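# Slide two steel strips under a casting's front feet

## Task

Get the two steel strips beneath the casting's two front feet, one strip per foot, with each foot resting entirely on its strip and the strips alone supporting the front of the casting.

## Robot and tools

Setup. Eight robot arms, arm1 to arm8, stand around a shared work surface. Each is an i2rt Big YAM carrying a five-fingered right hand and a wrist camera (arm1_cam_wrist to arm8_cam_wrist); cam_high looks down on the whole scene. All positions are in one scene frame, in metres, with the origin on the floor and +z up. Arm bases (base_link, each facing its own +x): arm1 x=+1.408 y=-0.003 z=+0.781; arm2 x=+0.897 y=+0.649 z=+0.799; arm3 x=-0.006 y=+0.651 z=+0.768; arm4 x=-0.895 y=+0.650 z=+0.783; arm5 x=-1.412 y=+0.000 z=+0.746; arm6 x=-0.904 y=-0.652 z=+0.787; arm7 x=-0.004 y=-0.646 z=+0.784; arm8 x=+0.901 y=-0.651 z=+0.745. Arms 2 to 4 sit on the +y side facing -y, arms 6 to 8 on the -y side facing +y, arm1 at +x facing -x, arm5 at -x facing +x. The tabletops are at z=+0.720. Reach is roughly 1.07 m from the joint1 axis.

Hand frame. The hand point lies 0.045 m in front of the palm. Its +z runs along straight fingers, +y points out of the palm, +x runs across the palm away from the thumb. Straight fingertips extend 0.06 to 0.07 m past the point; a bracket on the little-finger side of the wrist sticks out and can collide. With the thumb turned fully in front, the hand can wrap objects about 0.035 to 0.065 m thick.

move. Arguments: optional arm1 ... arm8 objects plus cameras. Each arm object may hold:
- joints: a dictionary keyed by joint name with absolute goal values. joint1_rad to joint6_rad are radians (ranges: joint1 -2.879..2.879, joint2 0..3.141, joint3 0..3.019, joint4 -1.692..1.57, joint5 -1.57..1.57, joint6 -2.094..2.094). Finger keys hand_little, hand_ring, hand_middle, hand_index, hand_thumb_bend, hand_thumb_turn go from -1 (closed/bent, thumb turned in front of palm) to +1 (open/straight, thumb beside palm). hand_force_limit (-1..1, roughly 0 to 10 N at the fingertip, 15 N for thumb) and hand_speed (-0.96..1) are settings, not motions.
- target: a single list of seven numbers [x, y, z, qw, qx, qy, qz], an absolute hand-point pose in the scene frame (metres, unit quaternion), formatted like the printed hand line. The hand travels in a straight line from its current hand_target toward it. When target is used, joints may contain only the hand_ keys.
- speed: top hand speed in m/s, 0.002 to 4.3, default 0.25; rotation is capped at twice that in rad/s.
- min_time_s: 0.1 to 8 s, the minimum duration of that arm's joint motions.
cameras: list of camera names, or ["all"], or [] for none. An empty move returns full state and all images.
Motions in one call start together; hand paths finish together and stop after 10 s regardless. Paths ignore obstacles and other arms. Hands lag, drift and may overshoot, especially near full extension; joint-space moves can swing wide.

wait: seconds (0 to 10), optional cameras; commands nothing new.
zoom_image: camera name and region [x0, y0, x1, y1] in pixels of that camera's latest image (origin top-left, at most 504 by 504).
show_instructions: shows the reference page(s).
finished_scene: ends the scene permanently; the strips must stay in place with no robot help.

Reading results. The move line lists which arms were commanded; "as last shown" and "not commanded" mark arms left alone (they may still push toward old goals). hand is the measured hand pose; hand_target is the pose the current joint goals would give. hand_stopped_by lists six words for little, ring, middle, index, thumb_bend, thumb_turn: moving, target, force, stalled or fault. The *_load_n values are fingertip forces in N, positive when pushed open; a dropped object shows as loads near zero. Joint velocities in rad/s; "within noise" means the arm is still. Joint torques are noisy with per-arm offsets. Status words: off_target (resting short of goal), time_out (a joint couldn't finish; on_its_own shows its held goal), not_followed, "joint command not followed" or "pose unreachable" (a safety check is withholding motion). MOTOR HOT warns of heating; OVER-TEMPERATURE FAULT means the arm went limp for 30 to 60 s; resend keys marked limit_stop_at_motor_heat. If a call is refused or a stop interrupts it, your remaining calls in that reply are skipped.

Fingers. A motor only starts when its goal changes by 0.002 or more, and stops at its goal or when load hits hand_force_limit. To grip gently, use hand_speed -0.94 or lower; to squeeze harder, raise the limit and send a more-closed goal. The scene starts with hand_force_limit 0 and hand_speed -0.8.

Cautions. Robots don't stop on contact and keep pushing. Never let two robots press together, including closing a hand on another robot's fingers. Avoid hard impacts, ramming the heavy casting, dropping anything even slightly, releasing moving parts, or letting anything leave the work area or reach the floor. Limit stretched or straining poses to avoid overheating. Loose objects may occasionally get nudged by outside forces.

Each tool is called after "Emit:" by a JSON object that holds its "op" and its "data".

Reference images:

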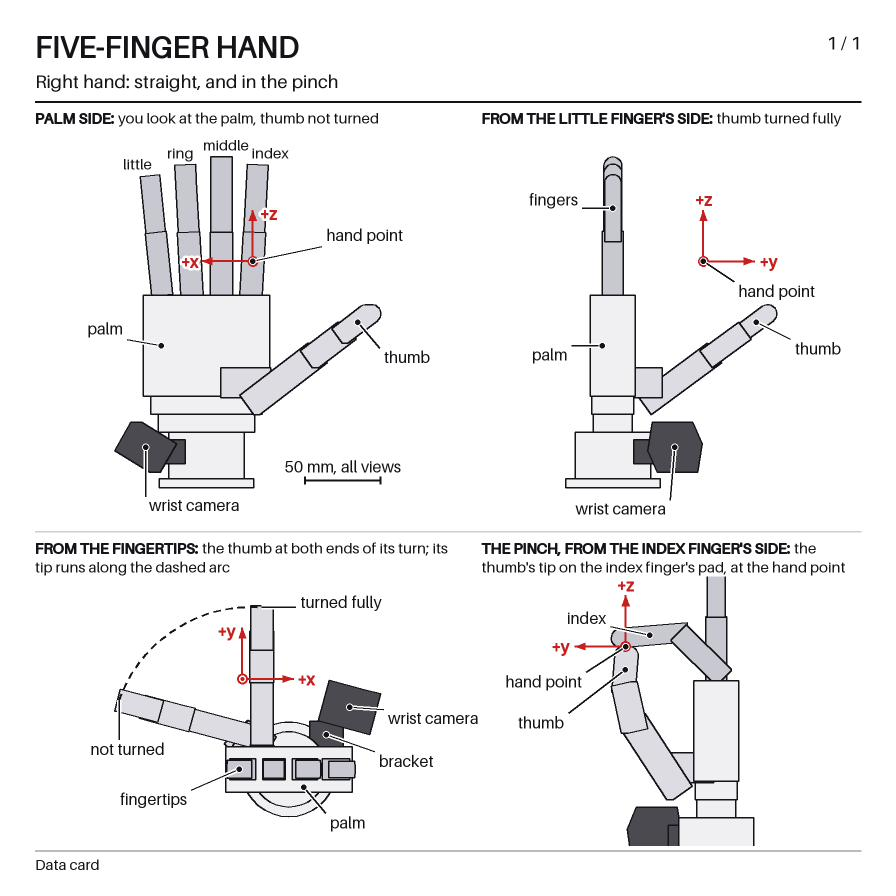

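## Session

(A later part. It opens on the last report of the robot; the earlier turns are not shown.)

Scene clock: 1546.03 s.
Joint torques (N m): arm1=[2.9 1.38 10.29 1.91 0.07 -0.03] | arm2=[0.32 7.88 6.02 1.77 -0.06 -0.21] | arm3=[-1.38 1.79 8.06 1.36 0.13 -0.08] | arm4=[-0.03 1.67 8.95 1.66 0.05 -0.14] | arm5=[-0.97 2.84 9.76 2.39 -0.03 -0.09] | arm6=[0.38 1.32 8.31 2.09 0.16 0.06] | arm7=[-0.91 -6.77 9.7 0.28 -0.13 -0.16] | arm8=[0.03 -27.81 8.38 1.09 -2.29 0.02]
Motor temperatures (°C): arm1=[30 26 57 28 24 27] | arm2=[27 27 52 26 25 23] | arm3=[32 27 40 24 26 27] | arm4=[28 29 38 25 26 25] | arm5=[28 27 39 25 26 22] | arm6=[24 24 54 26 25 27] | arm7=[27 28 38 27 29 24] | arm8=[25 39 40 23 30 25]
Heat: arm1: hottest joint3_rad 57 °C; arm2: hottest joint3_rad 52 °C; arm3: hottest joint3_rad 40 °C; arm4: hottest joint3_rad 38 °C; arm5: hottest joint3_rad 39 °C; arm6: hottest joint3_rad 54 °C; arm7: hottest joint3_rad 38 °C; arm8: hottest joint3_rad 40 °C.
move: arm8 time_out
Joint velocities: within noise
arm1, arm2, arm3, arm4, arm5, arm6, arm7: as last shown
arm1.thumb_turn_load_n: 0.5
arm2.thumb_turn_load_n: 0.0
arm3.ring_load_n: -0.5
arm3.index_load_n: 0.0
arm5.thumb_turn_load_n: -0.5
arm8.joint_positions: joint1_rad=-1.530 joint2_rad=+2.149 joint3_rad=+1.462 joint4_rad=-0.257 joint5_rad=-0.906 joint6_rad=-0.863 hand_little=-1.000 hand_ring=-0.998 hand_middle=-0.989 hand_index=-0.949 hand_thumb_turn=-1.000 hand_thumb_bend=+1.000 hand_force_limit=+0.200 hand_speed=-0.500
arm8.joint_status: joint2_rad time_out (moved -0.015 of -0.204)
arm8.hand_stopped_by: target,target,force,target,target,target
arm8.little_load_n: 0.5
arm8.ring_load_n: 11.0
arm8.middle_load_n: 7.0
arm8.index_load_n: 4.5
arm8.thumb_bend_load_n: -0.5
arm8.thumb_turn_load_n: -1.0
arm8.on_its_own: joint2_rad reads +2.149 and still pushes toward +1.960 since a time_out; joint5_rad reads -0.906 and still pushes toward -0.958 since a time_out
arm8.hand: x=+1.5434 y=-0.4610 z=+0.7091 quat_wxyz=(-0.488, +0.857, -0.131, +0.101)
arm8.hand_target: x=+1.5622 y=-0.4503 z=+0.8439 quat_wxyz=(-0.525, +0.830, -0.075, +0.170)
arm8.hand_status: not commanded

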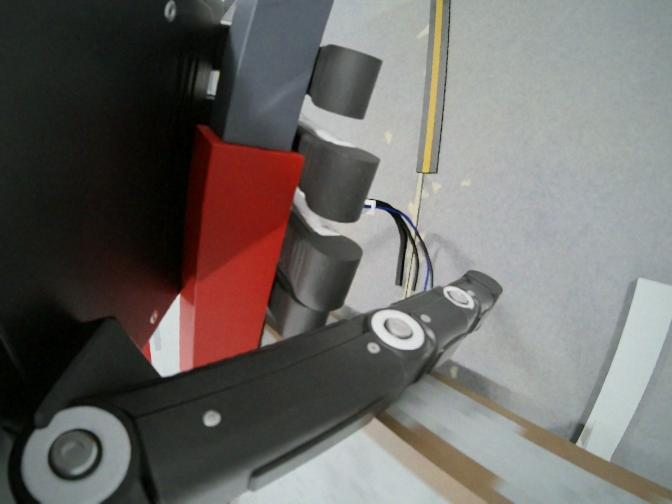

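Emit:
{"op": "move", "data": {"arm8": {"target": [1.590, -0.452, 0.855, 0.5202, -0.8369, 0.0946, -0.1420], "speed": 0.85}, "cameras": ["arm8_cam_wrist"]}}

Scene clock: 1553.33 s.
Joint torques (N m): arm1=[3.02 1.67 10.26 1.91 0.08 -0.03] | arm2=[0.26 7.82 6.02 1.76 -0.05 -0.21] | arm3=[-0.97 1.49 8.18 1.43 0.08 -0.06] | arm4=[-0.15 1.67 8.94 1.68 0.05 -0.13] | arm5=[-0.91 3.14 9.77 2.44 -0.05 -0.05] | arm6=[0.44 1.38 8.28 2.06 0.15 0.07] | arm7=[-0.97 -6.89 9.69 0.24 -0.13 -0.14] | arm8=[-0.67 -21.83 11.93 -0.17 -2.29 -0.04]
Motor temperatures (°C): arm1=[29 26 57 28 24 27] | arm2=[27 28 52 26 25 23] | arm3=[32 27 40 24 26 27] | arm4=[28 29 38 25 26 25] | arm5=[28 27 39 25 26 22] | arm6=[24 24 54 26 25 27] | arm7=[27 28 38 27 29 24] | arm8=[25 42 39 23 31 25]
Heat: arm1: hottest joint3_rad 57 °C; arm2: hottest joint3_rad 52 °C; arm3: hottest joint3_rad 40 °C; arm4: hottest joint3_rad 38 °C; arm5: hottest joint3_rad 39 °C; arm6: hottest joint3_rad 54 °C; arm7: hottest joint3_rad 38 °C; arm8: hottest joint2_rad 42 °C.
move: arm8 off_target
Joint velocities: within noise
arm1, arm2, arm3, arm4, arm5, arm6: as last shown
arm1.thumb_turn_load_n: 0.0
arm3.ring_load_n: 0.0
arm4.thumb_turn_load_n: -0.5
arm5.thumb_turn_load_n: 0.0
arm7.joint_positions: joint1_rad=-0.543 joint2_rad=+1.098 joint3_rad=+1.325 joint4_rad=-1.531 joint5_rad=-0.059 joint6_rad=-1.742 hand_little=+1.000 hand_ring=+1.000 hand_middle=+1.000 hand_index=+1.000 hand_thumb_turn=+1.000 hand_thumb_bend=+1.000 hand_force_limit=+0.000 hand_speed=-0.800
arm7.joint_status: not commanded
arm7.hand_stopped_by: target,target,target,target,target,target
arm7.little_load_n: 0.0
arm7.ring_load_n: 0.0
arm7.middle_load_n: 0.0
arm7.index_load_n: 0.0
arm7.thumb_bend_load_n: 0.0
arm7.thumb_turn_load_n: 0.0
arm7.hand: x=+0.1982 y=-0.3759 z=+1.1015 quat_wxyz=(-0.079, +0.802, +0.583, +0.109)
arm7.hand_target: x=+0.1999 y=-0.3800 z=+1.1000 quat_wxyz=(-0.077, +0.802, +0.583, +0.106)
arm7.hand_status: not commanded
arm8.joint_positions: joint1_rad=-1.530 joint2_rad=+2.152 joint3_rad=+1.461 joint4_rad=-0.255 joint5_rad=-0.910 joint6_rad=-0.865 hand_little=-1.000 hand_ring=-0.998 hand_middle=-0.989 hand_index=-0.949 hand_thumb_turn=-1.000 hand_thumb_bend=+1.000 hand_force_limit=+0.200 hand_speed=-0.500
arm8.joint_status: not commanded
arm8.hand_stopped_by: target,target,force,target,target,target
arm8.little_load_n: 0.5
arm8.ring_load_n: 11.0
arm8.middle_load_n: 7.5
arm8.index_load_n: 3.0
arm8.thumb_bend_load_n: 0.0
arm8.thumb_turn_load_n: -1.0
arm8.hand: x=+1.5427 y=-0.4606 z=+0.7074 quat_wxyz=(-0.489, +0.857, -0.130, +0.100)
arm8.hand_target: x=+1.5688 y=-0.4552 z=+0.7995 quat_wxyz=(-0.519, +0.838, -0.093, +0.142)
arm8.hand_status: off_target (0.155 m and 7.6 deg from the pose sent, 0.153 m and 7.6 deg at the start; pose on its path clipped on 31 of 31 steps)

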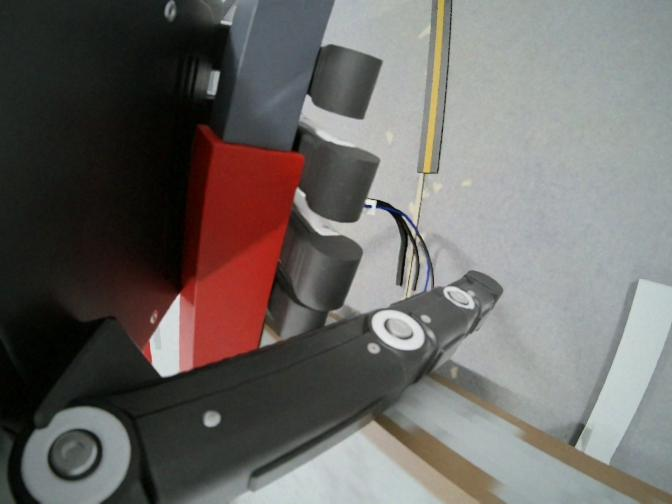

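Emit:
{"op": "move", "data": {"arm8": {"joints": {"joint2_rad": 1.93, "joint3_rad": 1.56, "joint4_rad": -0.30}, "min_time_s": 2.0}, "cameras": ["arm8_cam_wrist", "cam_high"]}}

Scene clock: 1571.67 s.
Joint torques (N m): arm1=[3.02 1.67 10.28 1.92 0.08 -0.03] | arm2=[0.32 7.88 6.02 1.77 -0.05 -0.21] | arm3=[-0.91 1.03 7.97 1.37 0.07 -0.14] | arm4=[-0.15 1.79 8.91 1.62 0.05 -0.13] | arm5=[-0.79 3.02 9.78 2.45 -0.04 -0.07] | arm6=[0.44 1.38 8.27 2.07 0.15 0.06] | arm7=[-0.91 -6.71 9.69 0.25 -0.13 -0.15] | arm8=[-0.32 -25.82 15.08 1.84 -2 0.02]
Motor temperatures (°C): arm1=[29 26 57 28 24 27] | arm2=[27 28 51 26 24 23] | arm3=[32 27 40 24 26 27] | arm4=[28 29 38 24 26 25] | arm5=[28 27 39 25 26 22] | arm6=[24 24 54 26 25 27] | arm7=[27 28 38 27 28 24] | arm8=[25 44 41 23 34 24]
Heat: arm1: hottest joint3_rad 57 °C; arm2: hottest joint3_rad 51 °C; arm3: hottest joint3_rad 40 °C; arm4: hottest joint3_rad 38 °C; arm5: hottest joint3_rad 39 °C; arm6: hottest joint3_rad 54 °C; arm7: hottest joint3_rad 38 °C; arm8: hottest joint2_rad 44 °C.
move: arm8 time_out
Joint velocities: within noise
arm1, arm2, arm3, arm4, arm5, arm6, arm7: as last shown
arm1.ring_load_n: -0.5
arm1.middle_load_n: -0.5
arm2.middle_load_n: -0.5
arm4.thumb_turn_load_n: 0.0
arm5.index_load_n: -0.5
arm8.joint_positions: joint1_rad=-1.533 joint2_rad=+2.093 joint3_rad=+1.471 joint4_rad=-0.320 joint5_rad=-0.918 joint6_rad=-0.871 hand_little=-1.000 hand_ring=-0.998 hand_middle=-0.989 hand_index=-0.949 hand_thumb_turn=-1.000 hand_thumb_bend=+1.000 hand_force_limit=+0.200 hand_speed=-0.500
arm8.joint_status: joint2_rad time_out (moved -0.059 of -0.222); the others done
arm8.hand_stopped_by: target,target,force,target,target,target
arm8.little_load_n: 0.0
arm8.ring_load_n: 7.0
arm8.middle_load_n: 6.5
arm8.index_load_n: 0.5
arm8.thumb_bend_load_n: 0.0
arm8.thumb_turn_load_n: 0.0
arm8.on_its_own: joint2_rad reads +2.093 and still pushes toward +1.930 since a time_out; joint5_rad reads -0.918 and still pushes toward -0.962 since a time_out
arm8.hand: x=+1.5423 y=-0.4613 z=+0.7446 quat_wxyz=(-0.492, +0.856, -0.126, +0.102)
arm8.hand_target: x=+1.5831 y=-0.4533 z=+0.8976 quat_wxyz=(-0.529, +0.822, -0.056, +0.201)
arm8.hand_status: not commanded

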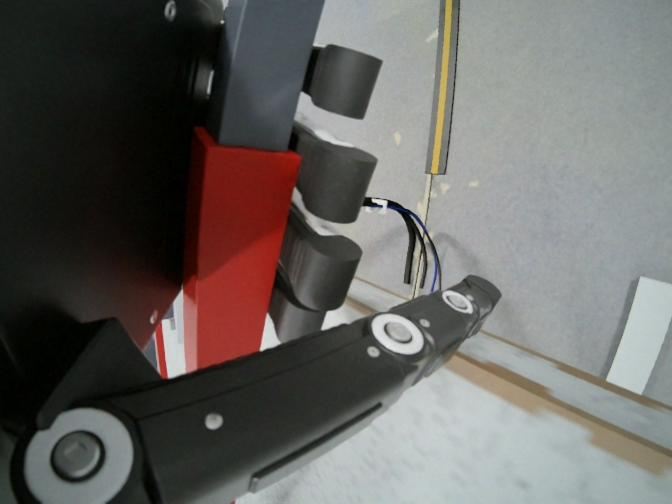

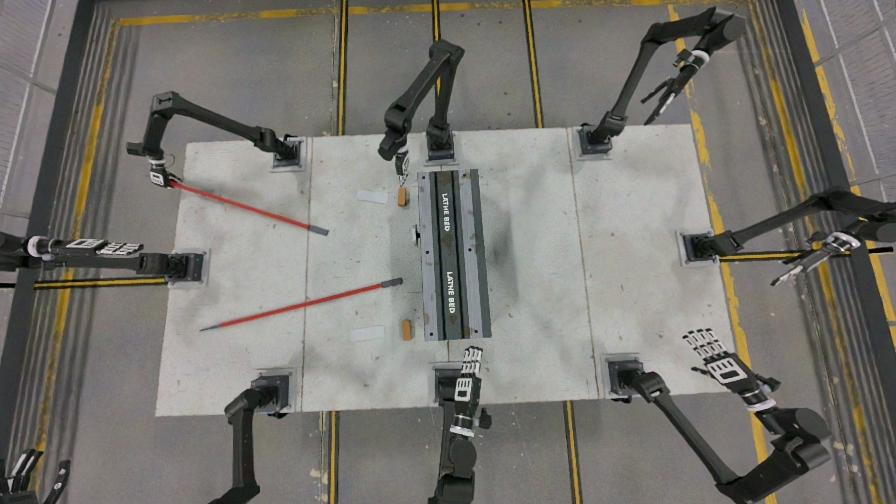

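Emit:
{"op": "move", "data": {"arm8": {"joints": {"joint2_rad": 1.82}, "min_time_s": 2.0}, "cameras": ["arm8_cam_wrist"]}}

Scene clock: 1583.70 s.
Joint torques (N m): arm1=[2.96 1.61 10.29 1.85 0.08 -0.03] | arm2=[0.26 7.88 6.02 1.76 -0.06 -0.21] | arm3=[-1.38 1.03 7.83 1.54 0.07 -0.09] | arm4=[-0.15 1.61 8.85 1.66 0.04 -0.15] | arm5=[-0.73 3.02 9.74 2.33 -0.06 -0.1] | arm6=[0.44 1.26 8.27 2.07 0.15 0.06] | arm7=[-1.14 -6.95 9.66 0.29 -0.13 -0.14] | arm8=[-0.38 -26.23 15.54 2.81 -1.62 -0.1]
Motor temperatures (°C): arm1=[29 26 57 28 24 27] | arm2=[27 28 51 26 24 23] | arm3=[32 27 40 24 26 27] | arm4=[28 29 38 24 26 25] | arm5=[28 27 39 25 26 22] | arm6=[24 24 54 26 25 27] | arm7=[27 28 38 27 28 24] | arm8=[25 46 45 23 34 24]
Heat: arm1: hottest joint3_rad 57 °C; arm2: hottest joint3_rad 51 °C; arm3: hottest joint3_rad 40 °C; arm4: hottest joint3_rad 38 °C; arm5: hottest joint3_rad 39 °C; arm6: hottest joint3_rad 54 °C; arm7: hottest joint3_rad 38 °C; arm8: hottest joint2_rad 46 °C.
move: arm8 time_out
Joint velocities: arm1=[within noise] | arm2=[within noise] | arm3=[within noise] | arm4=[-0.044 0.005 -0.017 -0.002 -0.051 0.022] | arm5=[within noise] | arm6=[within noise] | arm7=[within noise] | arm8=[within noise]
arm1, arm2, arm3, arm4, arm5, arm6, arm7: as last shown
arm1.ring_load_n: 0.0
arm1.middle_load_n: 0.0
arm2.little_load_n: -0.5
arm2.middle_load_n: 0.0
arm2.thumb_turn_load_n: 0.5
arm4.thumb_turn_load_n: -0.5
arm7.thumb_turn_load_n: 0.5
arm8.joint_positions: joint1_rad=-1.533 joint2_rad=+1.997 joint3_rad=+1.471 joint4_rad=-0.340 joint5_rad=-0.929 joint6_rad=-0.860 hand_little=-1.000 hand_ring=-0.998 hand_middle=-0.989 hand_index=-0.949 hand_thumb_turn=-1.000 hand_thumb_bend=+1.000 hand_force_limit=+0.200 hand_speed=-0.500
arm8.joint_status: joint2_rad time_out (moved -0.096 of -0.273)
arm8.hand_stopped_by: target,target,force,target,target,target
arm8.little_load_n: 0.0
arm8.ring_load_n: 6.0
arm8.middle_load_n: 6.0
arm8.index_load_n: 0.5
arm8.thumb_bend_load_n: 0.0
arm8.thumb_turn_load_n: 0.0
arm8.on_its_own: joint2_rad reads +1.997 and still pushes toward +1.820 since a time_out; joint5_rad reads -0.929 and still pushes toward -0.962 since a time_out
arm8.hand: x=+1.5460 y=-0.4584 z=+0.8053 quat_wxyz=(-0.503, +0.847, -0.110, +0.128)
arm8.hand_target: x=+1.5764 y=-0.4530 z=+0.9713 quat_wxyz=(-0.535, +0.808, -0.027, +0.245)
arm8.hand_status: not commanded

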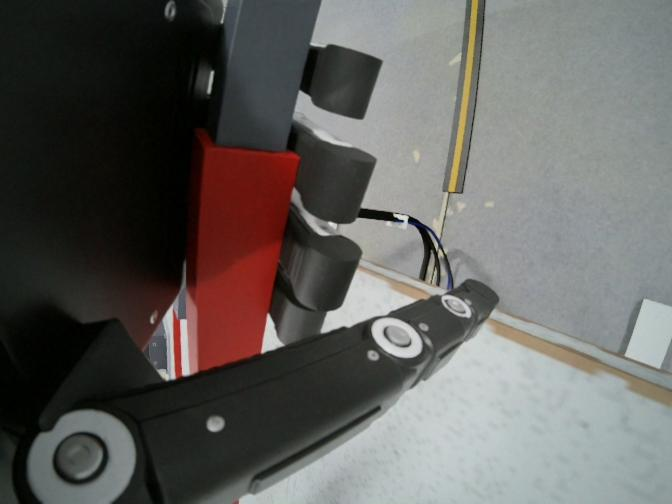

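Emit:
{"op": "move", "data": {"arm8": {"joints": {"joint1_rad": -1.38, "joint2_rad": 1.76, "joint5_rad": -0.90}, "min_time_s": 2.5}, "cameras": ["arm8_cam_wrist", "cam_high"]}}

Scene clock: 1628.33 s.
Joint torques (N m): arm1=[3.02 1.55 10.29 1.92 0.08 -0.02] | arm2=[0.32 7.82 6.02 1.76 -0.06 -0.21] | arm3=[-0.73 0.62 7.94 1.37 0.09 -0.11] | arm4=[-0.03 1.67 8.94 1.72 0.05 -0.13] | arm5=[-0.67 3.02 9.73 2.37 -0.08 -0.06] | arm6=[0.38 1.44 8.27 2.07 0.15 0.06] | arm7=[-0.79 -6.89 9.7 0.29 -0.13 -0.15] | arm8=[1.85 -25.88 15.9 2.92 -1.72 -0.23]
Motor temperatures (°C): arm1=[29 26 58 28 24 27] | arm2=[27 28 50 26 24 23] | arm3=[32 27 40 24 26 26] | arm4=[27 29 38 24 26 25] | arm5=[28 27 39 25 26 22] | arm6=[24 24 55 26 25 27] | arm7=[27 28 38 27 28 24] | arm8=[25 44 54 24 33 24]
Heat: arm1: hottest joint3_rad 58 °C; arm2: hottest joint3_rad 50 °C; arm3: hottest joint3_rad 40 °C; arm4: hottest joint3_rad 38 °C; arm5: hottest joint3_rad 39 °C; arm6: hottest joint3_rad 55 °C; arm7: hottest joint3_rad 38 °C; arm8: hottest joint3_rad 54 °C.
move: arm8 time_out
Joint velocities: within noise
arm1.joint_positions: joint1_rad=-0.013 joint2_rad=+0.648 joint3_rad=+1.310 joint4_rad=-1.216 joint5_rad=-0.003 joint6_rad=-1.009 hand_little=+1.000 hand_ring=+1.000 hand_middle=+1.000 hand_index=+1.000 hand_thumb_turn=+1.000 hand_thumb_bend=+1.000 hand_force_limit=+1.000 hand_speed=+0.400
arm1.joint_status: not commanded
arm1.hand_stopped_by: target,target,target,target,target,target
arm1.little_load_n: 0.0
arm1.ring_load_n: 0.0
arm1.middle_load_n: 0.0
arm1.index_load_n: 0.0
arm1.thumb_bend_load_n: 0.0
arm1.thumb_turn_load_n: 0.0
arm1.hand: x=+1.1534 y=+0.0315 z=+1.2416 quat_wxyz=(-0.474, +0.247, +0.835, -0.128)
arm1.hand_target: x=+1.1520 y=+0.0280 z=+1.2642 quat_wxyz=(-0.496, +0.242, +0.823, -0.138)
arm1.hand_status: not commanded
arm2, arm3, arm4, arm5, arm6, arm7: as last shown
arm2.little_load_n: 0.0
arm4.thumb_bend_load_n: 0.5
arm4.thumb_turn_load_n: 0.0
arm5.index_load_n: 0.0
arm7.ring_load_n: 0.5
arm7.thumb_turn_load_n: 0.0
arm8.joint_positions: joint1_rad=-1.402 joint2_rad=+1.935 joint3_rad=+1.471 joint4_rad=-0.340 joint5_rad=-0.863 joint6_rad=-0.847 hand_little=-1.000 hand_ring=-0.998 hand_middle=-0.989 hand_index=-0.949 hand_thumb_turn=-1.000 hand_thumb_bend=+1.000 hand_force_limit=+0.200 hand_speed=-0.500
arm8.joint_status: joint2_rad time_out (moved -0.062 of -0.237); joint5_rad time_out (moved +0.066 of +0.029); the others done
arm8.hand_stopped_by: target,target,force,target,target,target
arm8.little_load_n: 0.0
arm8.ring_load_n: 8.0
arm8.middle_load_n: 6.0
arm8.index_load_n: 0.0
arm8.thumb_bend_load_n: 0.0
arm8.thumb_turn_load_n: 0.0
arm8.on_its_own: joint2_rad reads +1.935 and still pushes toward +1.760 since a time_out; joint5_rad reads -0.863 and still pushes toward -0.900 since a time_out
arm8.hand: x=+1.5256 y=-0.3819 z=+0.8379 quat_wxyz=(-0.495, +0.856, -0.059, +0.134)
arm8.hand_target: x=+1.5397 y=-0.3563 z=+1.0058 quat_wxyz=(-0.538, +0.806, +0.035, +0.242)
arm8.hand_status: not commanded

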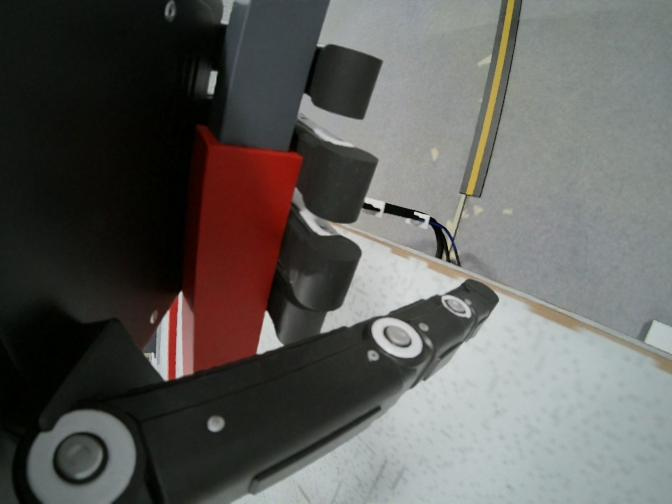

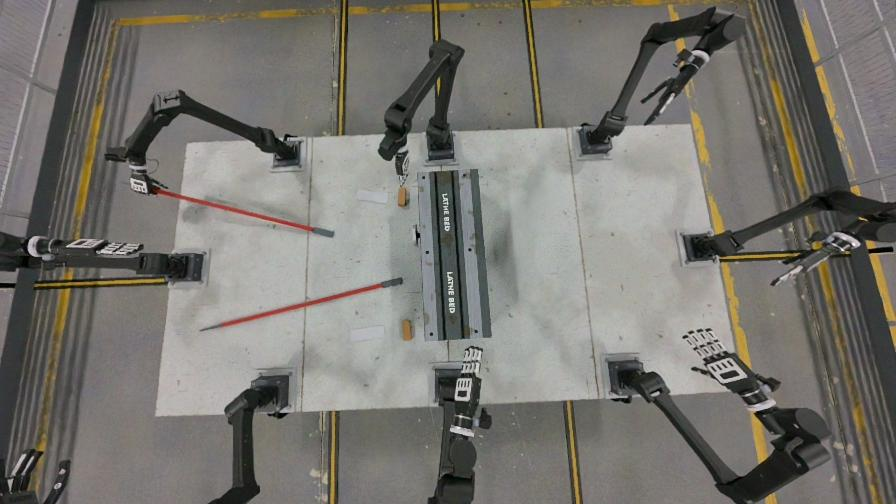

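Emit:
{"op": "move", "data": {"arm8": {"joints": {"joint1_rad": -1.20, "joint5_rad": -0.83}, "min_time_s": 2.5}, "cameras": ["cam_high"]}}

Scene clock: 1642.73 s.
Joint torques (N m): arm1=[2.96 1.61 10.25 1.89 0.08 -0.02] | arm2=[0.26 7.88 6.02 1.76 -0.06 -0.21] | arm3=[-2.08 1.03 8.24 1.28 0.11 -0.05] | arm4=[-0.15 1.67 8.95 1.68 0.03 -0.13] | arm5=[-1.08 3.31 9.65 2.33 -0.05 -0.1] | arm6=[0.44 1.32 8.28 2.09 0.15 0.07] | arm7=[-1.08 -6.71 9.66 0.28 -0.14 -0.14] | arm8=[2.14 -25.88 15.88 2.97 -1.55 -0.53]
Motor temperatures (°C): arm1=[29 26 58 28 24 27] | arm2=[27 28 49 26 24 23] | arm3=[32 27 40 24 26 26] | arm4=[27 29 39 24 26 25] | arm5=[28 26 39 25 26 22] | arm6=[24 24 55 26 25 27] | arm7=[27 28 38 27 28 24] | arm8=[25 47 55 24 33 24]
Heat: arm1: hottest joint3_rad 58 °C; arm2: hottest joint3_rad 49 °C; arm3: hottest joint3_rad 40 °C; arm4: hottest joint3_rad 39 °C; arm5: hottest joint3_rad 39 °C; arm6: hottest joint3_rad 55 °C; arm7: hottest joint3_rad 38 °C; arm8: hottest joint3_rad 55 °C.
move: arm8 time_out
Joint velocities: within noise
arm1, arm2, arm3, arm4, arm5, arm6, arm7: as last shown
arm2.index_load_n: -0.5
arm4.thumb_bend_load_n: 0.0
arm5.thumb_bend_load_n: -0.5
arm7.ring_load_n: 0.0
arm8.joint_positions: joint1_rad=-1.226 joint2_rad=+1.935 joint3_rad=+1.471 joint4_rad=-0.340 joint5_rad=-0.797 joint6_rad=-0.814 hand_little=-1.000 hand_ring=-0.998 hand_middle=-0.989 hand_index=-0.949 hand_thumb_turn=-1.000 hand_thumb_bend=+1.000 hand_force_limit=+0.200 hand_speed=-0.500
arm8.joint_status: joint5_rad time_out (moved +0.066 of +0.033); the others done
arm8.hand_stopped_by: target,target,force,target,target,target
arm8.little_load_n: 0.0
arm8.ring_load_n: 10.5
arm8.middle_load_n: 8.0
arm8.index_load_n: 0.5
arm8.thumb_bend_load_n: 0.0
arm8.thumb_turn_load_n: 0.0
arm8.on_its_own: joint2_rad reads +1.935 and still pushes toward +1.760 since a time_out; joint5_rad reads -0.797 and still pushes toward -0.830 since a time_out; joint6_rad reads -0.814 and still pushes toward -0.855 since a time_out
arm8.hand: x=+1.4761 y=-0.2828 z=+0.8308 quat_wxyz=(-0.485, +0.869, -0.011, +0.100)
arm8.hand_target: x=+1.4887 y=-0.2525 z=+0.9997 quat_wxyz=(-0.538, +0.811, +0.089, +0.213)
arm8.hand_status: not commanded

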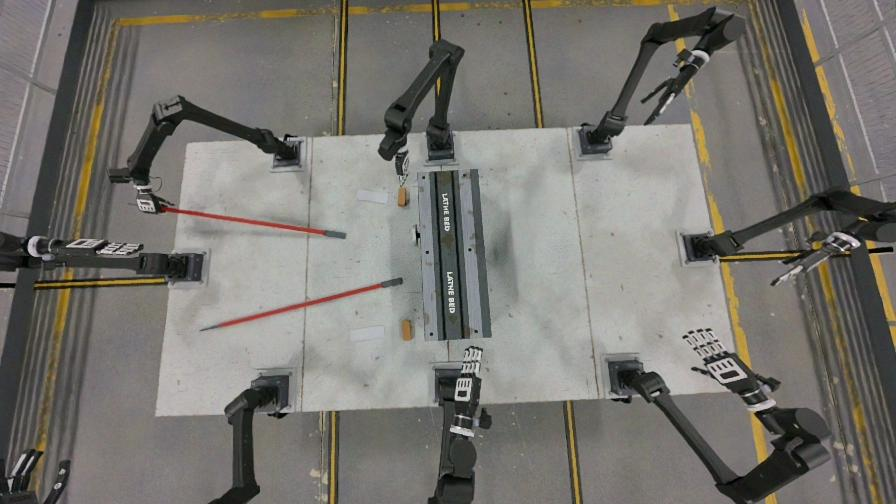

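Emit:
{"op": "move", "data": {"arm8": {"joints": {"joint1_rad": -1.05, "joint2_rad": 1.50, "joint3_rad": 1.21, "joint4_rad": -0.10, "joint5_rad": -0.73, "joint6_rad": -0.68}, "min_time_s": 3.0}, "cameras": ["cam_high", "arm8_cam_wrist"]}}

Scene clock: 1686.97 s.
Joint torques (N m): arm1=[2.9 1.55 10.25 1.88 0.09 -0.02] | arm2=[0.26 7.82 6.02 1.76 -0.06 -0.22] | arm3=[-1.55 2.26 7.99 1.36 0.02 -0.11] | arm4=[-0.09 1.73 8.9 1.62 0.05 -0.14] | arm5=[-0.73 2.96 9.66 2.39 -0.08 -0.07] | arm6=[0.44 1.32 8.27 2.07 0.16 0.07] | arm7=[-1.03 -6.77 9.66 0.23 -0.13 -0.14] | arm8=[2.08 -20.89 13.39 4.92 -1.31 -0.13]
Motor temperatures (°C): arm1=[29 26 58 28 24 27] | arm2=[27 28 49 26 24 23] | arm3=[32 26 40 24 26 26] | arm4=[27 29 39 24 26 25] | arm5=[28 26 39 25 26 22] | arm6=[24 24 55 26 25 27] | arm7=[26 28 38 27 28 24] | arm8=[25 51 57 24 32 25]
Heat: arm1: hottest joint3_rad 58 °C; arm2: hottest joint3_rad 49 °C; arm3: hottest joint3_rad 40 °C; arm4: hottest joint3_rad 39 °C; arm5: hottest joint3_rad 39 °C; arm6: hottest joint3_rad 55 °C; arm7: hottest joint3_rad 38 °C; arm8: hottest joint3_rad 57 °C.
move: arm8 time_out
Joint velocities: within noise
arm1, arm2, arm3, arm4, arm5, arm6, arm7: as last shown
arm2.ring_load_n: -0.5
arm2.index_load_n: 0.0
arm4.little_load_n: -0.5
arm5.thumb_bend_load_n: 0.0
arm6.middle_load_n: 0.5
arm8.joint_positions: joint1_rad=-1.074 joint2_rad=+1.652 joint3_rad=+1.150 joint4_rad=-0.180 joint5_rad=-0.701 joint6_rad=-0.681 hand_little=-1.000 hand_ring=-0.998 hand_middle=-0.989 hand_index=-0.949 hand_thumb_turn=-1.000 hand_thumb_bend=+1.000 hand_force_limit=+0.200 hand_speed=-0.500
arm8.joint_status: joint2_rad time_out (moved -0.283 of -0.435); joint4_rad time_out (moved +0.160 of +0.240); the others done
arm8.hand_stopped_by: target,target,force,target,target,target
arm8.little_load_n: 0.0
arm8.ring_load_n: 7.0
arm8.middle_load_n: 6.5
arm8.index_load_n: 0.0
arm8.thumb_bend_load_n: 0.0
arm8.thumb_turn_load_n: 0.0
arm8.on_its_own: joint2_rad reads +1.652 and still pushes toward +1.500 since a time_out; joint4_rad reads -0.180 and still pushes toward -0.100 since a time_out
arm8.hand: x=+1.3497 y=-0.2477 z=+0.8684 quat_wxyz=(-0.495, +0.862, +0.001, +0.107)
arm8.hand_target: x=+1.3541 y=-0.2202 z=+1.0026 quat_wxyz=(-0.563, +0.800, +0.074, +0.196)
arm8.hand_status: not commanded
pictures: arm8_cam_wrist, cam_high

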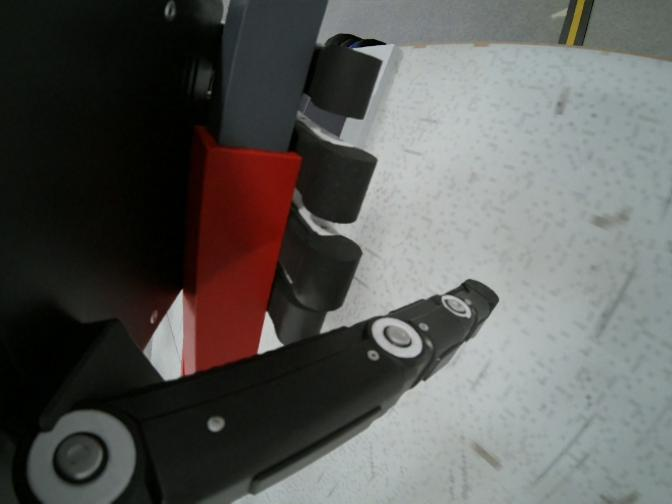

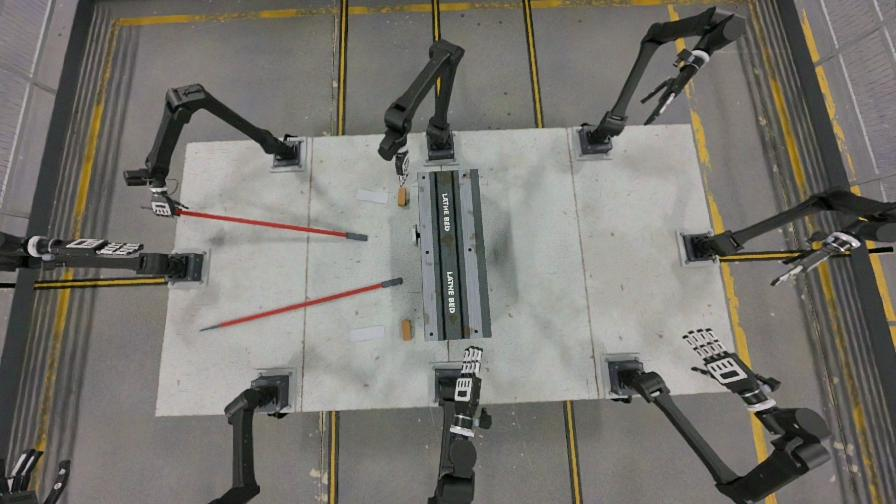

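Emit:
{"op": "move", "data": {"arm8": {"joints": {"joint1_rad": -0.78, "joint2_rad": 1.28, "joint3_rad": 0.955, "joint4_rad": 0.03, "joint5_rad": -0.52, "joint6_rad": -0.46}, "min_time_s": 3.0}, "cameras": ["cam_high", "arm8_cam_wrist"]}}

Scene clock: 1696.17 s.
Joint torques (N m): arm1=[2.96 1.44 10.28 1.91 0.08 -0.02] | arm2=[0.26 7.88 6.02 1.77 -0.06 -0.21] | arm3=[-1.61 0.85 8.09 1.36 0.09 -0.14] | arm4=[-0.32 1.61 8.92 1.68 0.04 -0.14] | arm5=[-1.14 2.73 9.81 2.32 -0.06 -0.04] | arm6=[0.38 1.32 8.25 2.07 0.15 0.06] | arm7=[-0.91 -6.71 9.72 0.29 -0.13 -0.16] | arm8=[2.02 -16.44 13.81 5.6 -0.92 0.06]
Motor temperatures (°C): arm1=[29 26 58 28 24 27] | arm2=[27 28 49 26 24 23] | arm3=[32 26 40 24 26 26] | arm4=[27 29 39 24 26 25] | arm5=[28 26 39 25 26 22] | arm6=[24 24 55 26 25 27] | arm7=[26 28 38 27 28 24] | arm8=[25 49 56 25 32 25]
Heat: arm1: hottest joint3_rad 58 °C; arm2: hottest joint3_rad 49 °C; arm3: hottest joint3_rad 40 °C; arm4: hottest joint3_rad 39 °C; arm5: hottest joint3_rad 39 °C; arm6: hottest joint3_rad 55 °C; arm7: hottest joint3_rad 38 °C; arm8: hottest joint3_rad 56 °C.
move: arm8 time_out
Joint velocities: within noise
arm1, arm7: as last shown
arm1.middle_load_n: -0.5
arm2.joint_positions: joint1_rad=+0.650 joint2_rad=+0.649 joint3_rad=+1.979 joint4_rad=-1.491 joint5_rad=+0.003 joint6_rad=-0.991 hand_little=+1.000 hand_ring=+1.000 hand_middle=+0.600 hand_index=+0.600 hand_thumb_turn=-1.000 hand_thumb_bend=+0.300 hand_force_limit=+0.600 hand_speed=+0.300
arm2.joint_status: not commanded
arm2.hand_stopped_by: target,target,target,target,target,target
arm2.little_load_n: 0.0
arm2.ring_load_n: 0.0
arm2.middle_load_n: 0.0
arm2.index_load_n: 0.0
arm2.thumb_bend_load_n: 0.0
arm2.thumb_turn_load_n: 0.0
arm2.hand: x=+0.9272 y=+0.5424 z=+1.4823 quat_wxyz=(+0.098, +0.559, -0.513, +0.644)
arm2.hand_target: x=+0.9234 y=+0.5470 z=+1.4875 quat_wxyz=(+0.100, +0.559, -0.508, +0.648)
arm2.hand_status: not commanded
arm3.joint_positions: joint1_rad=-0.143 joint2_rad=+0.630 joint3_rad=+1.453 joint4_rad=-1.273 joint5_rad=+0.068 joint6_rad=-1.049 hand_little=+1.000 hand_ring=+1.000 hand_middle=+1.000 hand_index=+1.000 hand_thumb_turn=+1.000 hand_thumb_bend=+1.000 hand_force_limit=+0.000 hand_speed=-0.800
arm3.joint_status: not commanded
arm3.hand_stopped_by: target,target,target,target,target,target
arm3.little_load_n: 0.0
arm3.ring_load_n: 0.0
arm3.middle_load_n: 0.0
arm3.index_load_n: 0.0
arm3.thumb_bend_load_n: 0.0
arm3.thumb_turn_load_n: 0.0
arm3.hand: x=-0.1053 y=+0.4353 z=+1.2896 quat_wxyz=(+0.325, +0.336, -0.778, +0.421)
arm3.hand_target: x=-0.1051 y=+0.4368 z=+1.2986 quat_wxyz=(+0.330, +0.333, -0.773, +0.428)
arm3.hand_status: not commanded
arm4.joint_positions: joint1_rad=+0.343 joint2_rad=+0.602 joint3_rad=+1.329 joint4_rad=-1.163 joint5_rad=-0.020 joint6_rad=-1.080 hand_little=+1.000 hand_ring=+1.000 hand_middle=+1.000 hand_index=+1.000 hand_thumb_turn=+1.000 hand_thumb_bend=+1.000 hand_force_limit=+0.000 hand_speed=-0.800
arm4.joint_status: not commanded
arm4.hand_stopped_by: target,target,target,target,target,target
arm4.little_load_n: 0.0
arm4.ring_load_n: 0.0
arm4.middle_load_n: 0.0
arm4.index_load_n: 0.0
arm4.thumb_bend_load_n: 0.0
arm4.thumb_turn_load_n: 0.0
arm4.hand: x=-0.8393 y=+0.4005 z=+1.2738 quat_wxyz=(+0.182, +0.559, -0.631, +0.506)
arm4.hand_target: x=-0.8397 y=+0.4016 z=+1.2840 quat_wxyz=(+0.185, +0.555, -0.626, +0.515)
arm4.hand_status: not commanded
arm5.joint_positions: joint1_rad=+0.438 joint2_rad=+0.625 joint3_rad=+1.349 joint4_rad=-1.251 joint5_rad=-0.254 joint6_rad=-0.999 hand_little=+1.000 hand_ring=+1.000 hand_middle=+1.000 hand_index=+1.000 hand_thumb_turn=+1.000 hand_thumb_bend=+1.000 hand_force_limit=+0.000 hand_speed=-0.800
arm5.joint_status: not commanded
arm5.hand_stopped_by: target,target,target,target,target,target
arm5.little_load_n: 0.0
arm5.ring_load_n: 0.0
arm5.middle_load_n: 0.0
arm5.index_load_n: 0.0
arm5.thumb_bend_load_n: 0.0
arm5.thumb_turn_load_n: 0.0
arm5.hand: x=-1.2023 y=+0.1277 z=+1.2197 quat_wxyz=(-0.345, +0.862, +0.025, +0.372)
arm5.hand_target: x=-1.2027 y=+0.1275 z=+1.2290 quat_wxyz=(-0.349, +0.856, +0.027, +0.380)
arm5.hand_status: not commanded
arm6.joint_positions: joint1_rad=-0.375 joint2_rad=+0.618 joint3_rad=+1.405 joint4_rad=-1.167 joint5_rad=+0.287 joint6_rad=-1.422 hand_little=+1.000 hand_ring=+1.000 hand_middle=+1.000 hand_index=+1.000 hand_thumb_turn=+1.000 hand_thumb_bend=+1.000 hand_force_limit=+0.000 hand_speed=-0.800
arm6.joint_status: not commanded
arm6.hand_stopped_by: target,target,target,target,target,target
arm6.little_load_n: 0.0
arm6.ring_load_n: 0.0
arm6.middle_load_n: 0.0
arm6.index_load_n: 0.5
arm6.thumb_bend_load_n: 0.0
arm6.thumb_turn_load_n: 0.0
arm6.hand: x=-0.7223 y=-0.4619 z=+1.3335 quat_wxyz=(-0.258, +0.745, +0.355, +0.501)
arm6.hand_target: x=-0.7230 y=-0.4639 z=+1.3457 quat_wxyz=(-0.267, +0.739, +0.350, +0.510)
arm6.hand_status: not commanded
arm8.joint_positions: joint1_rad=-0.803 joint2_rad=+1.411 joint3_rad=+0.890 joint4_rad=-0.061 joint5_rad=-0.499 joint6_rad=-0.482 hand_little=-1.000 hand_ring=-0.998 hand_middle=-0.989 hand_index=-0.949 hand_thumb_turn=-1.000 hand_thumb_bend=+1.000 hand_force_limit=+0.200 hand_speed=-0.500
arm8.joint_status: joint4_rad time_out (moved +0.119 of +0.210); the others done
arm8.hand_stopped_by: target,target,force,target,target,target
arm8.little_load_n: 0.0
arm8.ring_load_n: 5.5
arm8.middle_load_n: 6.5
arm8.index_load_n: 1.5
arm8.thumb_bend_load_n: 0.0
arm8.thumb_turn_load_n: 0.0
arm8.on_its_own: joint4_rad reads -0.061 and still pushes toward +0.030 since a time_out
arm8.hand: x=+1.1962 y=-0.2043 z=+0.8787 quat_wxyz=(-0.496, +0.863, +0.001, +0.096)
arm8.hand_target: x=+1.1976 y=-0.1748 z=+1.0001 quat_wxyz=(-0.588, +0.792, +0.049, +0.159)
arm8.hand_status: not commanded
pictures: arm8_cam_wrist, cam_high

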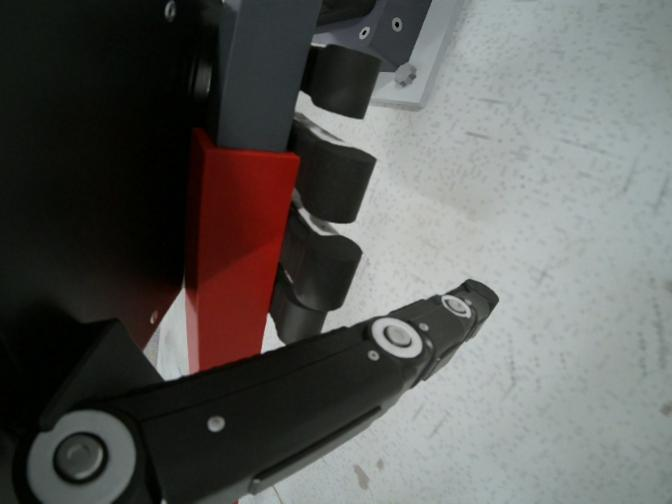

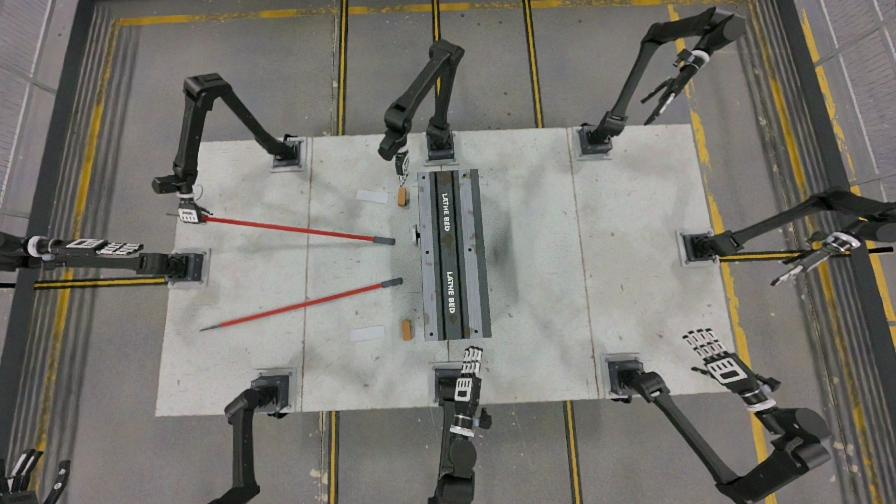

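Emit:
{"op": "move", "data": {"arm8": {"joints": {"joint1_rad": -0.495, "joint2_rad": 1.104, "joint3_rad": 0.865, "joint4_rad": 0.01, "joint5_rad": -0.25, "joint6_rad": -0.335}, "min_time_s": 3.0}, "cameras": ["cam_high", "arm7_cam_wrist"]}}

Scene clock: 1713.50 s.
Joint torques (N m): arm1=[2.9 1.55 10.29 1.91 0.09 -0.02] | arm2=[0.32 7.88 6.04 1.77 -0.06 -0.21] | arm3=[-0.67 2.14 8.2 1.26 0.08 -0.12] | arm4=[-0.03 1.49 8.94 1.68 0.03 -0.13] | arm5=[-0.85 3.02 9.84 2.47 -0.06 -0.08] | arm6=[0.44 1.32 8.25 2.07 0.15 0.06] | arm7=[-1.08 -6.89 9.7 0.24 -0.13 -0.15] | arm8=[2.2 -13.86 14.76 4.83 -0.44 -0.02]
Motor temperatures (°C): arm1=[29 26 58 28 24 27] | arm2=[27 28 49 26 24 23] | arm3=[32 26 40 24 26 26] | arm4=[27 29 39 24 26 25] | arm5=[28 26 39 25 26 22] | arm6=[24 24 55 26 25 27] | arm7=[26 28 38 27 28 24] | arm8=[25 47 53 25 30 25]
Heat: arm1: hottest joint3_rad 58 °C; arm2: hottest joint3_rad 49 °C; arm3: hottest joint3_rad 40 °C; arm4: hottest joint3_rad 39 °C; arm5: hottest joint3_rad 39 °C; arm6: hottest joint3_rad 55 °C; arm7: hottest joint3_rad 38 °C; arm8: hottest joint3_rad 53 °C.
move: arm8 time_out
Joint velocities: within noise
arm1, arm2, arm3, arm4, arm5, arm6, arm7: as last shown
arm1.middle_load_n: 0.0
arm2.middle_load_n: -0.5
arm6.index_load_n: 0.0
arm8.joint_positions: joint1_rad=-0.520 joint2_rad=+1.225 joint3_rad=+0.794 joint4_rad=-0.061 joint5_rad=-0.240 joint6_rad=-0.348 hand_little=-1.000 hand_ring=-0.998 hand_middle=-0.989 hand_index=-0.949 hand_thumb_turn=-1.000 hand_thumb_bend=+1.000 hand_force_limit=+0.200 hand_speed=-0.500
arm8.joint_status: joint4_rad time_out (moved +0.000 of +0.071); the others done
arm8.hand_stopped_by: target,target,force,target,target,target
arm8.little_load_n: 0.0
arm8.ring_load_n: 6.5
arm8.middle_load_n: 6.0
arm8.index_load_n: 0.0
arm8.thumb_bend_load_n: 0.0
arm8.thumb_turn_load_n: 0.0
arm8.on_its_own: joint4_rad reads -0.061 and still pushes toward +0.010 since a time_out
arm8.hand: x=+1.0822 y=-0.1784 z=+0.9112 quat_wxyz=(-0.504, +0.856, +0.010, +0.116)
arm8.hand_target: x=+1.0743 y=-0.1549 z=+1.0271 quat_wxyz=(-0.603, +0.782, +0.036, +0.151)
arm8.hand_status: not commanded
pictures: arm7_cam_wrist, cam_high

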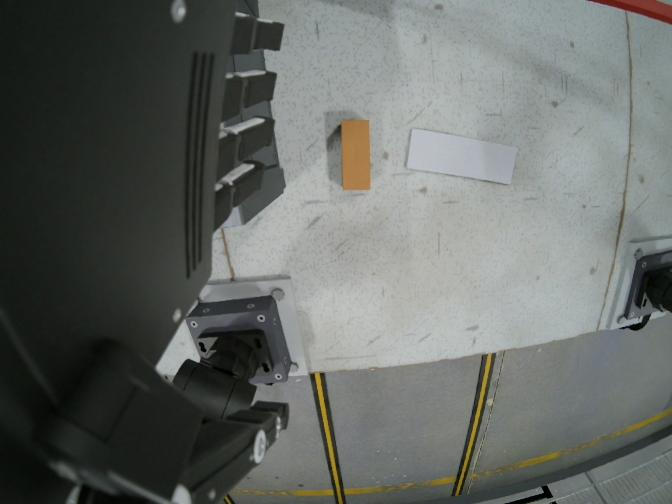

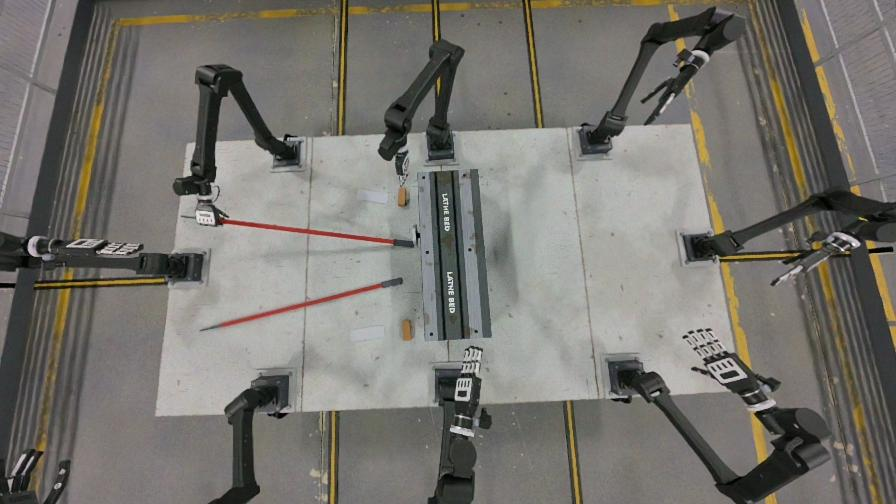

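Emit:
{"op": "zoom_image", "data": {"camera": "cam_high", "region": [340, 170, 480, 290]}}

Scaled by 3.600.

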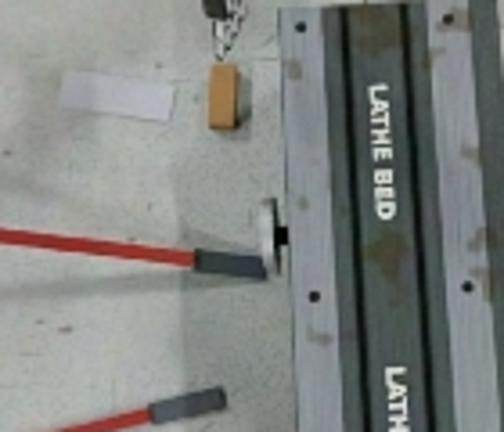

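Emit:
{"op": "move", "data": {"arm8": {"joints": {"joint1_rad": -0.158, "joint2_rad": 1.02, "joint3_rad": 0.86, "joint4_rad": -0.05, "joint5_rad": 0.065, "joint6_rad": -0.217}, "min_time_s": 3.0}, "arm7": {"target": [0.224, -0.50, 0.95, 0, 1, 0, 0], "speed": 0.25}, "cameras": ["cam_high", "arm7_cam_wrist"]}}

Scene clock: 1754.73 s.
Joint torques (N m): arm1=[2.96 1.67 10.29 1.89 0.09 -0.02] | arm2=[0.26 7.82 6.02 1.77 -0.05 -0.21] | arm3=[-0.79 0.85 8.01 1.42 0.09 -0.09] | arm4=[-0.15 1.61 8.91 1.69 0.04 -0.15] | arm5=[-1.14 3.08 9.76 2.3 -0.07 -0.06] | arm6=[0.32 1.44 8.27 2.09 0.15 0.06] | arm7=[-0.91 -7.36 9.18 0.35 0.04 0.05] | arm8=[2.37 -12.63 15.36 4.55 -0.07 -0.12]
Motor temperatures (°C): arm1=[29 26 58 27 24 27] | arm2=[27 28 48 26 24 23] | arm3=[32 26 40 24 26 26] | arm4=[27 29 39 24 26 25] | arm5=[28 26 39 25 26 22] | arm6=[24 24 55 26 25 27] | arm7=[26 28 38 27 28 23] | arm8=[25 42 51 26 27 24]
Heat: arm1: hottest joint3_rad 58 °C; arm2: hottest joint3_rad 48 °C; arm3: hottest joint3_rad 40 °C; arm4: hottest joint3_rad 39 °C; arm5: hottest joint3_rad 39 °C; arm6: hottest joint3_rad 55 °C; arm7: hottest joint3_rad 38 °C; arm8: hottest joint3_rad 51 °C.
move: arm7 done; arm8 time_out
Joint velocities: within noise
arm1, arm2, arm3, arm4, arm5, arm6: as last shown
arm2.ring_load_n: -0.5
arm2.middle_load_n: 0.0
arm4.thumb_bend_load_n: -0.5
arm5.ring_load_n: 0.5
arm7.joint_positions: joint1_rad=-0.948 joint2_rad=+1.224 joint3_rad=+1.029 joint4_rad=-1.380 joint5_rad=-0.012 joint6_rad=-0.919 hand_little=+1.000 hand_ring=+1.000 hand_middle=+1.000 hand_index=+1.000 hand_thumb_turn=+1.000 hand_thumb_bend=+1.000 hand_force_limit=+0.000 hand_speed=-0.800
arm7.joint_status: not commanded
arm7.hand_stopped_by: target,target,target,target,target,target
arm7.little_load_n: -0.5
arm7.ring_load_n: 0.0
arm7.middle_load_n: 0.0
arm7.index_load_n: 0.0
arm7.thumb_bend_load_n: 0.0
arm7.thumb_turn_load_n: 0.0
arm7.hand: x=+0.2218 y=-0.4993 z=+0.9526 quat_wxyz=(+0.000, +1.000, +0.009, -0.001)
arm7.hand_target: x=+0.2239 y=-0.5001 z=+0.9500 quat_wxyz=(+0.000, +1.000, +0.000, +0.000)
arm7.hand_status: done (0.003 m and 1.1 deg from the pose sent, 0.198 m and 73.4 deg at the start)
arm8.joint_positions: joint1_rad=-0.185 joint2_rad=+1.135 joint3_rad=+0.785 joint4_rad=-0.114 joint5_rad=+0.068 joint6_rad=-0.219 hand_little=-1.000 hand_ring=-0.998 hand_middle=-0.989 hand_index=-0.949 hand_thumb_turn=-1.000 hand_thumb_bend=+1.000 hand_force_limit=+0.200 hand_speed=-0.500
arm8.joint_status: joint4_rad time_out (moved -0.053 of +0.011); the others done
arm8.hand_stopped_by: target,target,force,target,target,target
arm8.little_load_n: 0.0
arm8.ring_load_n: 6.5
arm8.middle_load_n: 5.5
arm8.index_load_n: 0.0
arm8.thumb_bend_load_n: 0.0
arm8.thumb_turn_load_n: -0.5
arm8.on_its_own: joint4_rad reads -0.114 and still pushes toward -0.050 since a time_out
arm8.hand: x=+0.9653 y=-0.1600 z=+0.9344 quat_wxyz=(-0.508, +0.852, +0.019, +0.128)
arm8.hand_target: x=+0.9517 y=-0.1430 z=+1.0490 quat_wxyz=(-0.612, +0.779, +0.023, +0.134)
arm8.hand_status: not commanded
pictures: arm7_cam_wrist, cam_high

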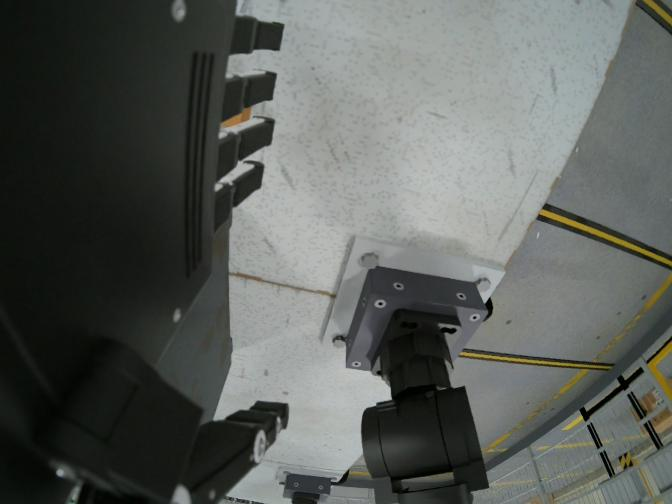

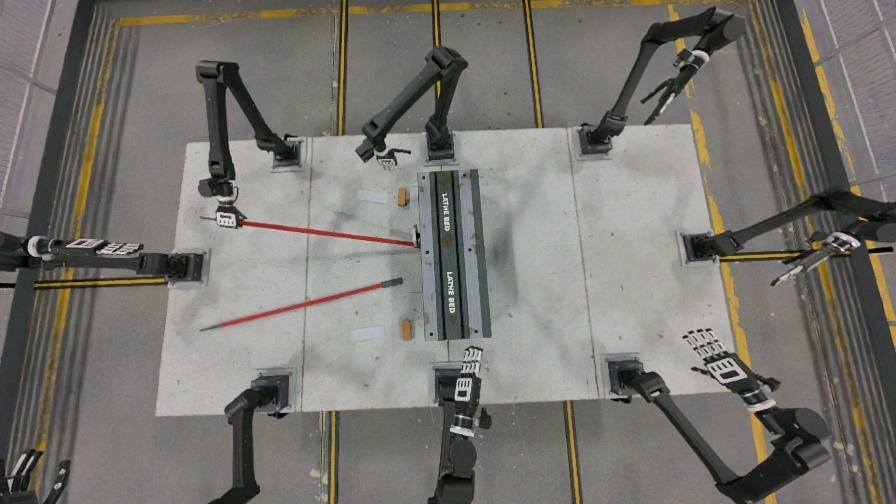

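Emit:
{"op": "zoom_image", "data": {"camera": "cam_high", "region": [360, 180, 460, 270]}}

Scaled by 5.040.

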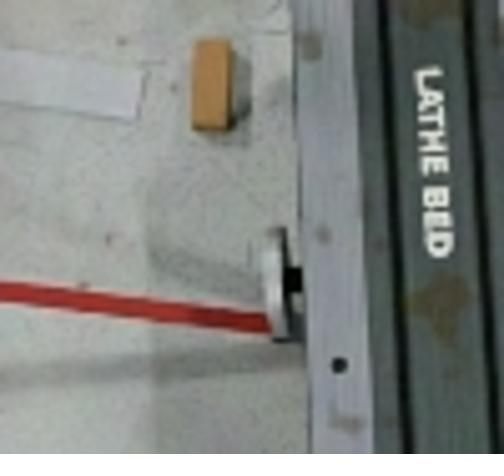

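Emit:
{"op": "move", "data": {"arm7": {"target": [0.226, -0.50, 0.83, 0, 1, 0, 0], "speed": 0.2}, "cameras": ["arm7_cam_wrist"]}}

Scene clock: 1762.67 s.
Joint torques (N m): arm1=[2.9 1.44 10.29 1.88 0.08 -0.02] | arm2=[0.26 7.88 6.02 1.77 -0.06 -0.21] | arm3=[-1.73 0.44 8.08 1.54 0.06 -0.11] | arm4=[-0.09 1.67 8.88 1.63 0.06 -0.14] | arm5=[-0.91 2.9 9.65 2.36 -0.05 -0.06] | arm6=[0.5 1.44 8.29 2.04 0.15 0.06] | arm7=[-0.67 -8.41 8.08 0.36 0.04 0.06] | arm8=[2.43 -12.57 15.39 4.57 -0.07 -0.13]
Motor temperatures (°C): arm1=[29 26 58 27 24 27] | arm2=[27 28 48 26 24 23] | arm3=[32 26 40 24 26 26] | arm4=[27 29 39 24 26 25] | arm5=[28 26 39 25 26 22] | arm6=[24 24 55 26 25 27] | arm7=[26 28 38 27 28 23] | arm8=[25 41 54 26 27 24]
Heat: arm1: hottest joint3_rad 58 °C; arm2: hottest joint3_rad 48 °C; arm3: hottest joint3_rad 40 °C; arm4: hottest joint3_rad 39 °C; arm5: hottest joint3_rad 39 °C; arm6: hottest joint3_rad 55 °C; arm7: hottest joint3_rad 38 °C; arm8: hottest joint3_rad 54 °C.
move: arm7 done
Joint velocities: within noise
arm1, arm2, arm3, arm4, arm5, arm6, arm8: as last shown
arm2.ring_load_n: 0.0
arm4.ring_load_n: 0.5
arm4.thumb_bend_load_n: 0.0
arm5.ring_load_n: 0.0
arm5.thumb_bend_load_n: -0.5
arm7.joint_positions: joint1_rad=-0.948 joint2_rad=+1.362 joint3_rad=+0.805 joint4_rad=-1.026 joint5_rad=-0.012 joint6_rad=-0.918 hand_little=+1.000 hand_ring=+1.000 hand_middle=+1.000 hand_index=+1.000 hand_thumb_turn=+1.000 hand_thumb_bend=+1.000 hand_force_limit=+0.000 hand_speed=-0.800
arm7.joint_status: not commanded
arm7.hand_stopped_by: target,target,target,target,target,target
arm7.little_load_n: 0.0
arm7.ring_load_n: 0.0
arm7.middle_load_n: 0.0
arm7.index_load_n: 0.0
arm7.thumb_bend_load_n: 0.0
arm7.thumb_turn_load_n: 0.0
arm7.hand: x=+0.2231 y=-0.4999 z=+0.8305 quat_wxyz=(+0.002, +1.000, +0.009, -0.004)
arm7.hand_target: x=+0.2259 y=-0.5001 z=+0.8300 quat_wxyz=(+0.000, +1.000, +0.000, +0.000)
arm7.hand_status: done (0.003 m and 1.2 deg from the pose sent, 0.123 m and 1.1 deg at the start)
arm8.thumb_turn_load_n: 0.0
arm8.on_its_own: joint4_rad reads -0.114 and still pushes toward -0.050 since a time_out

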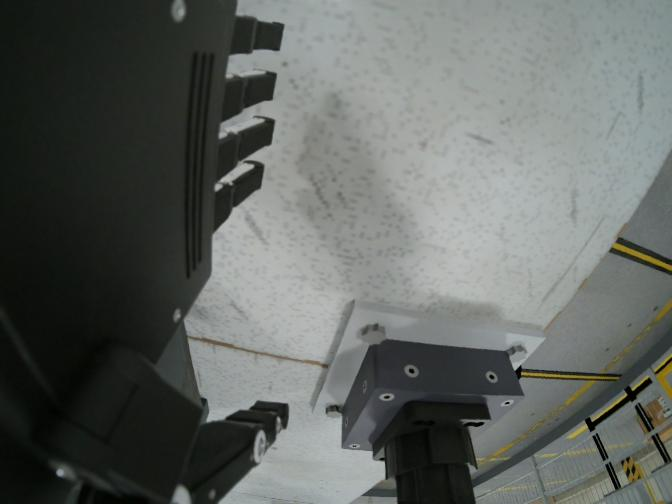

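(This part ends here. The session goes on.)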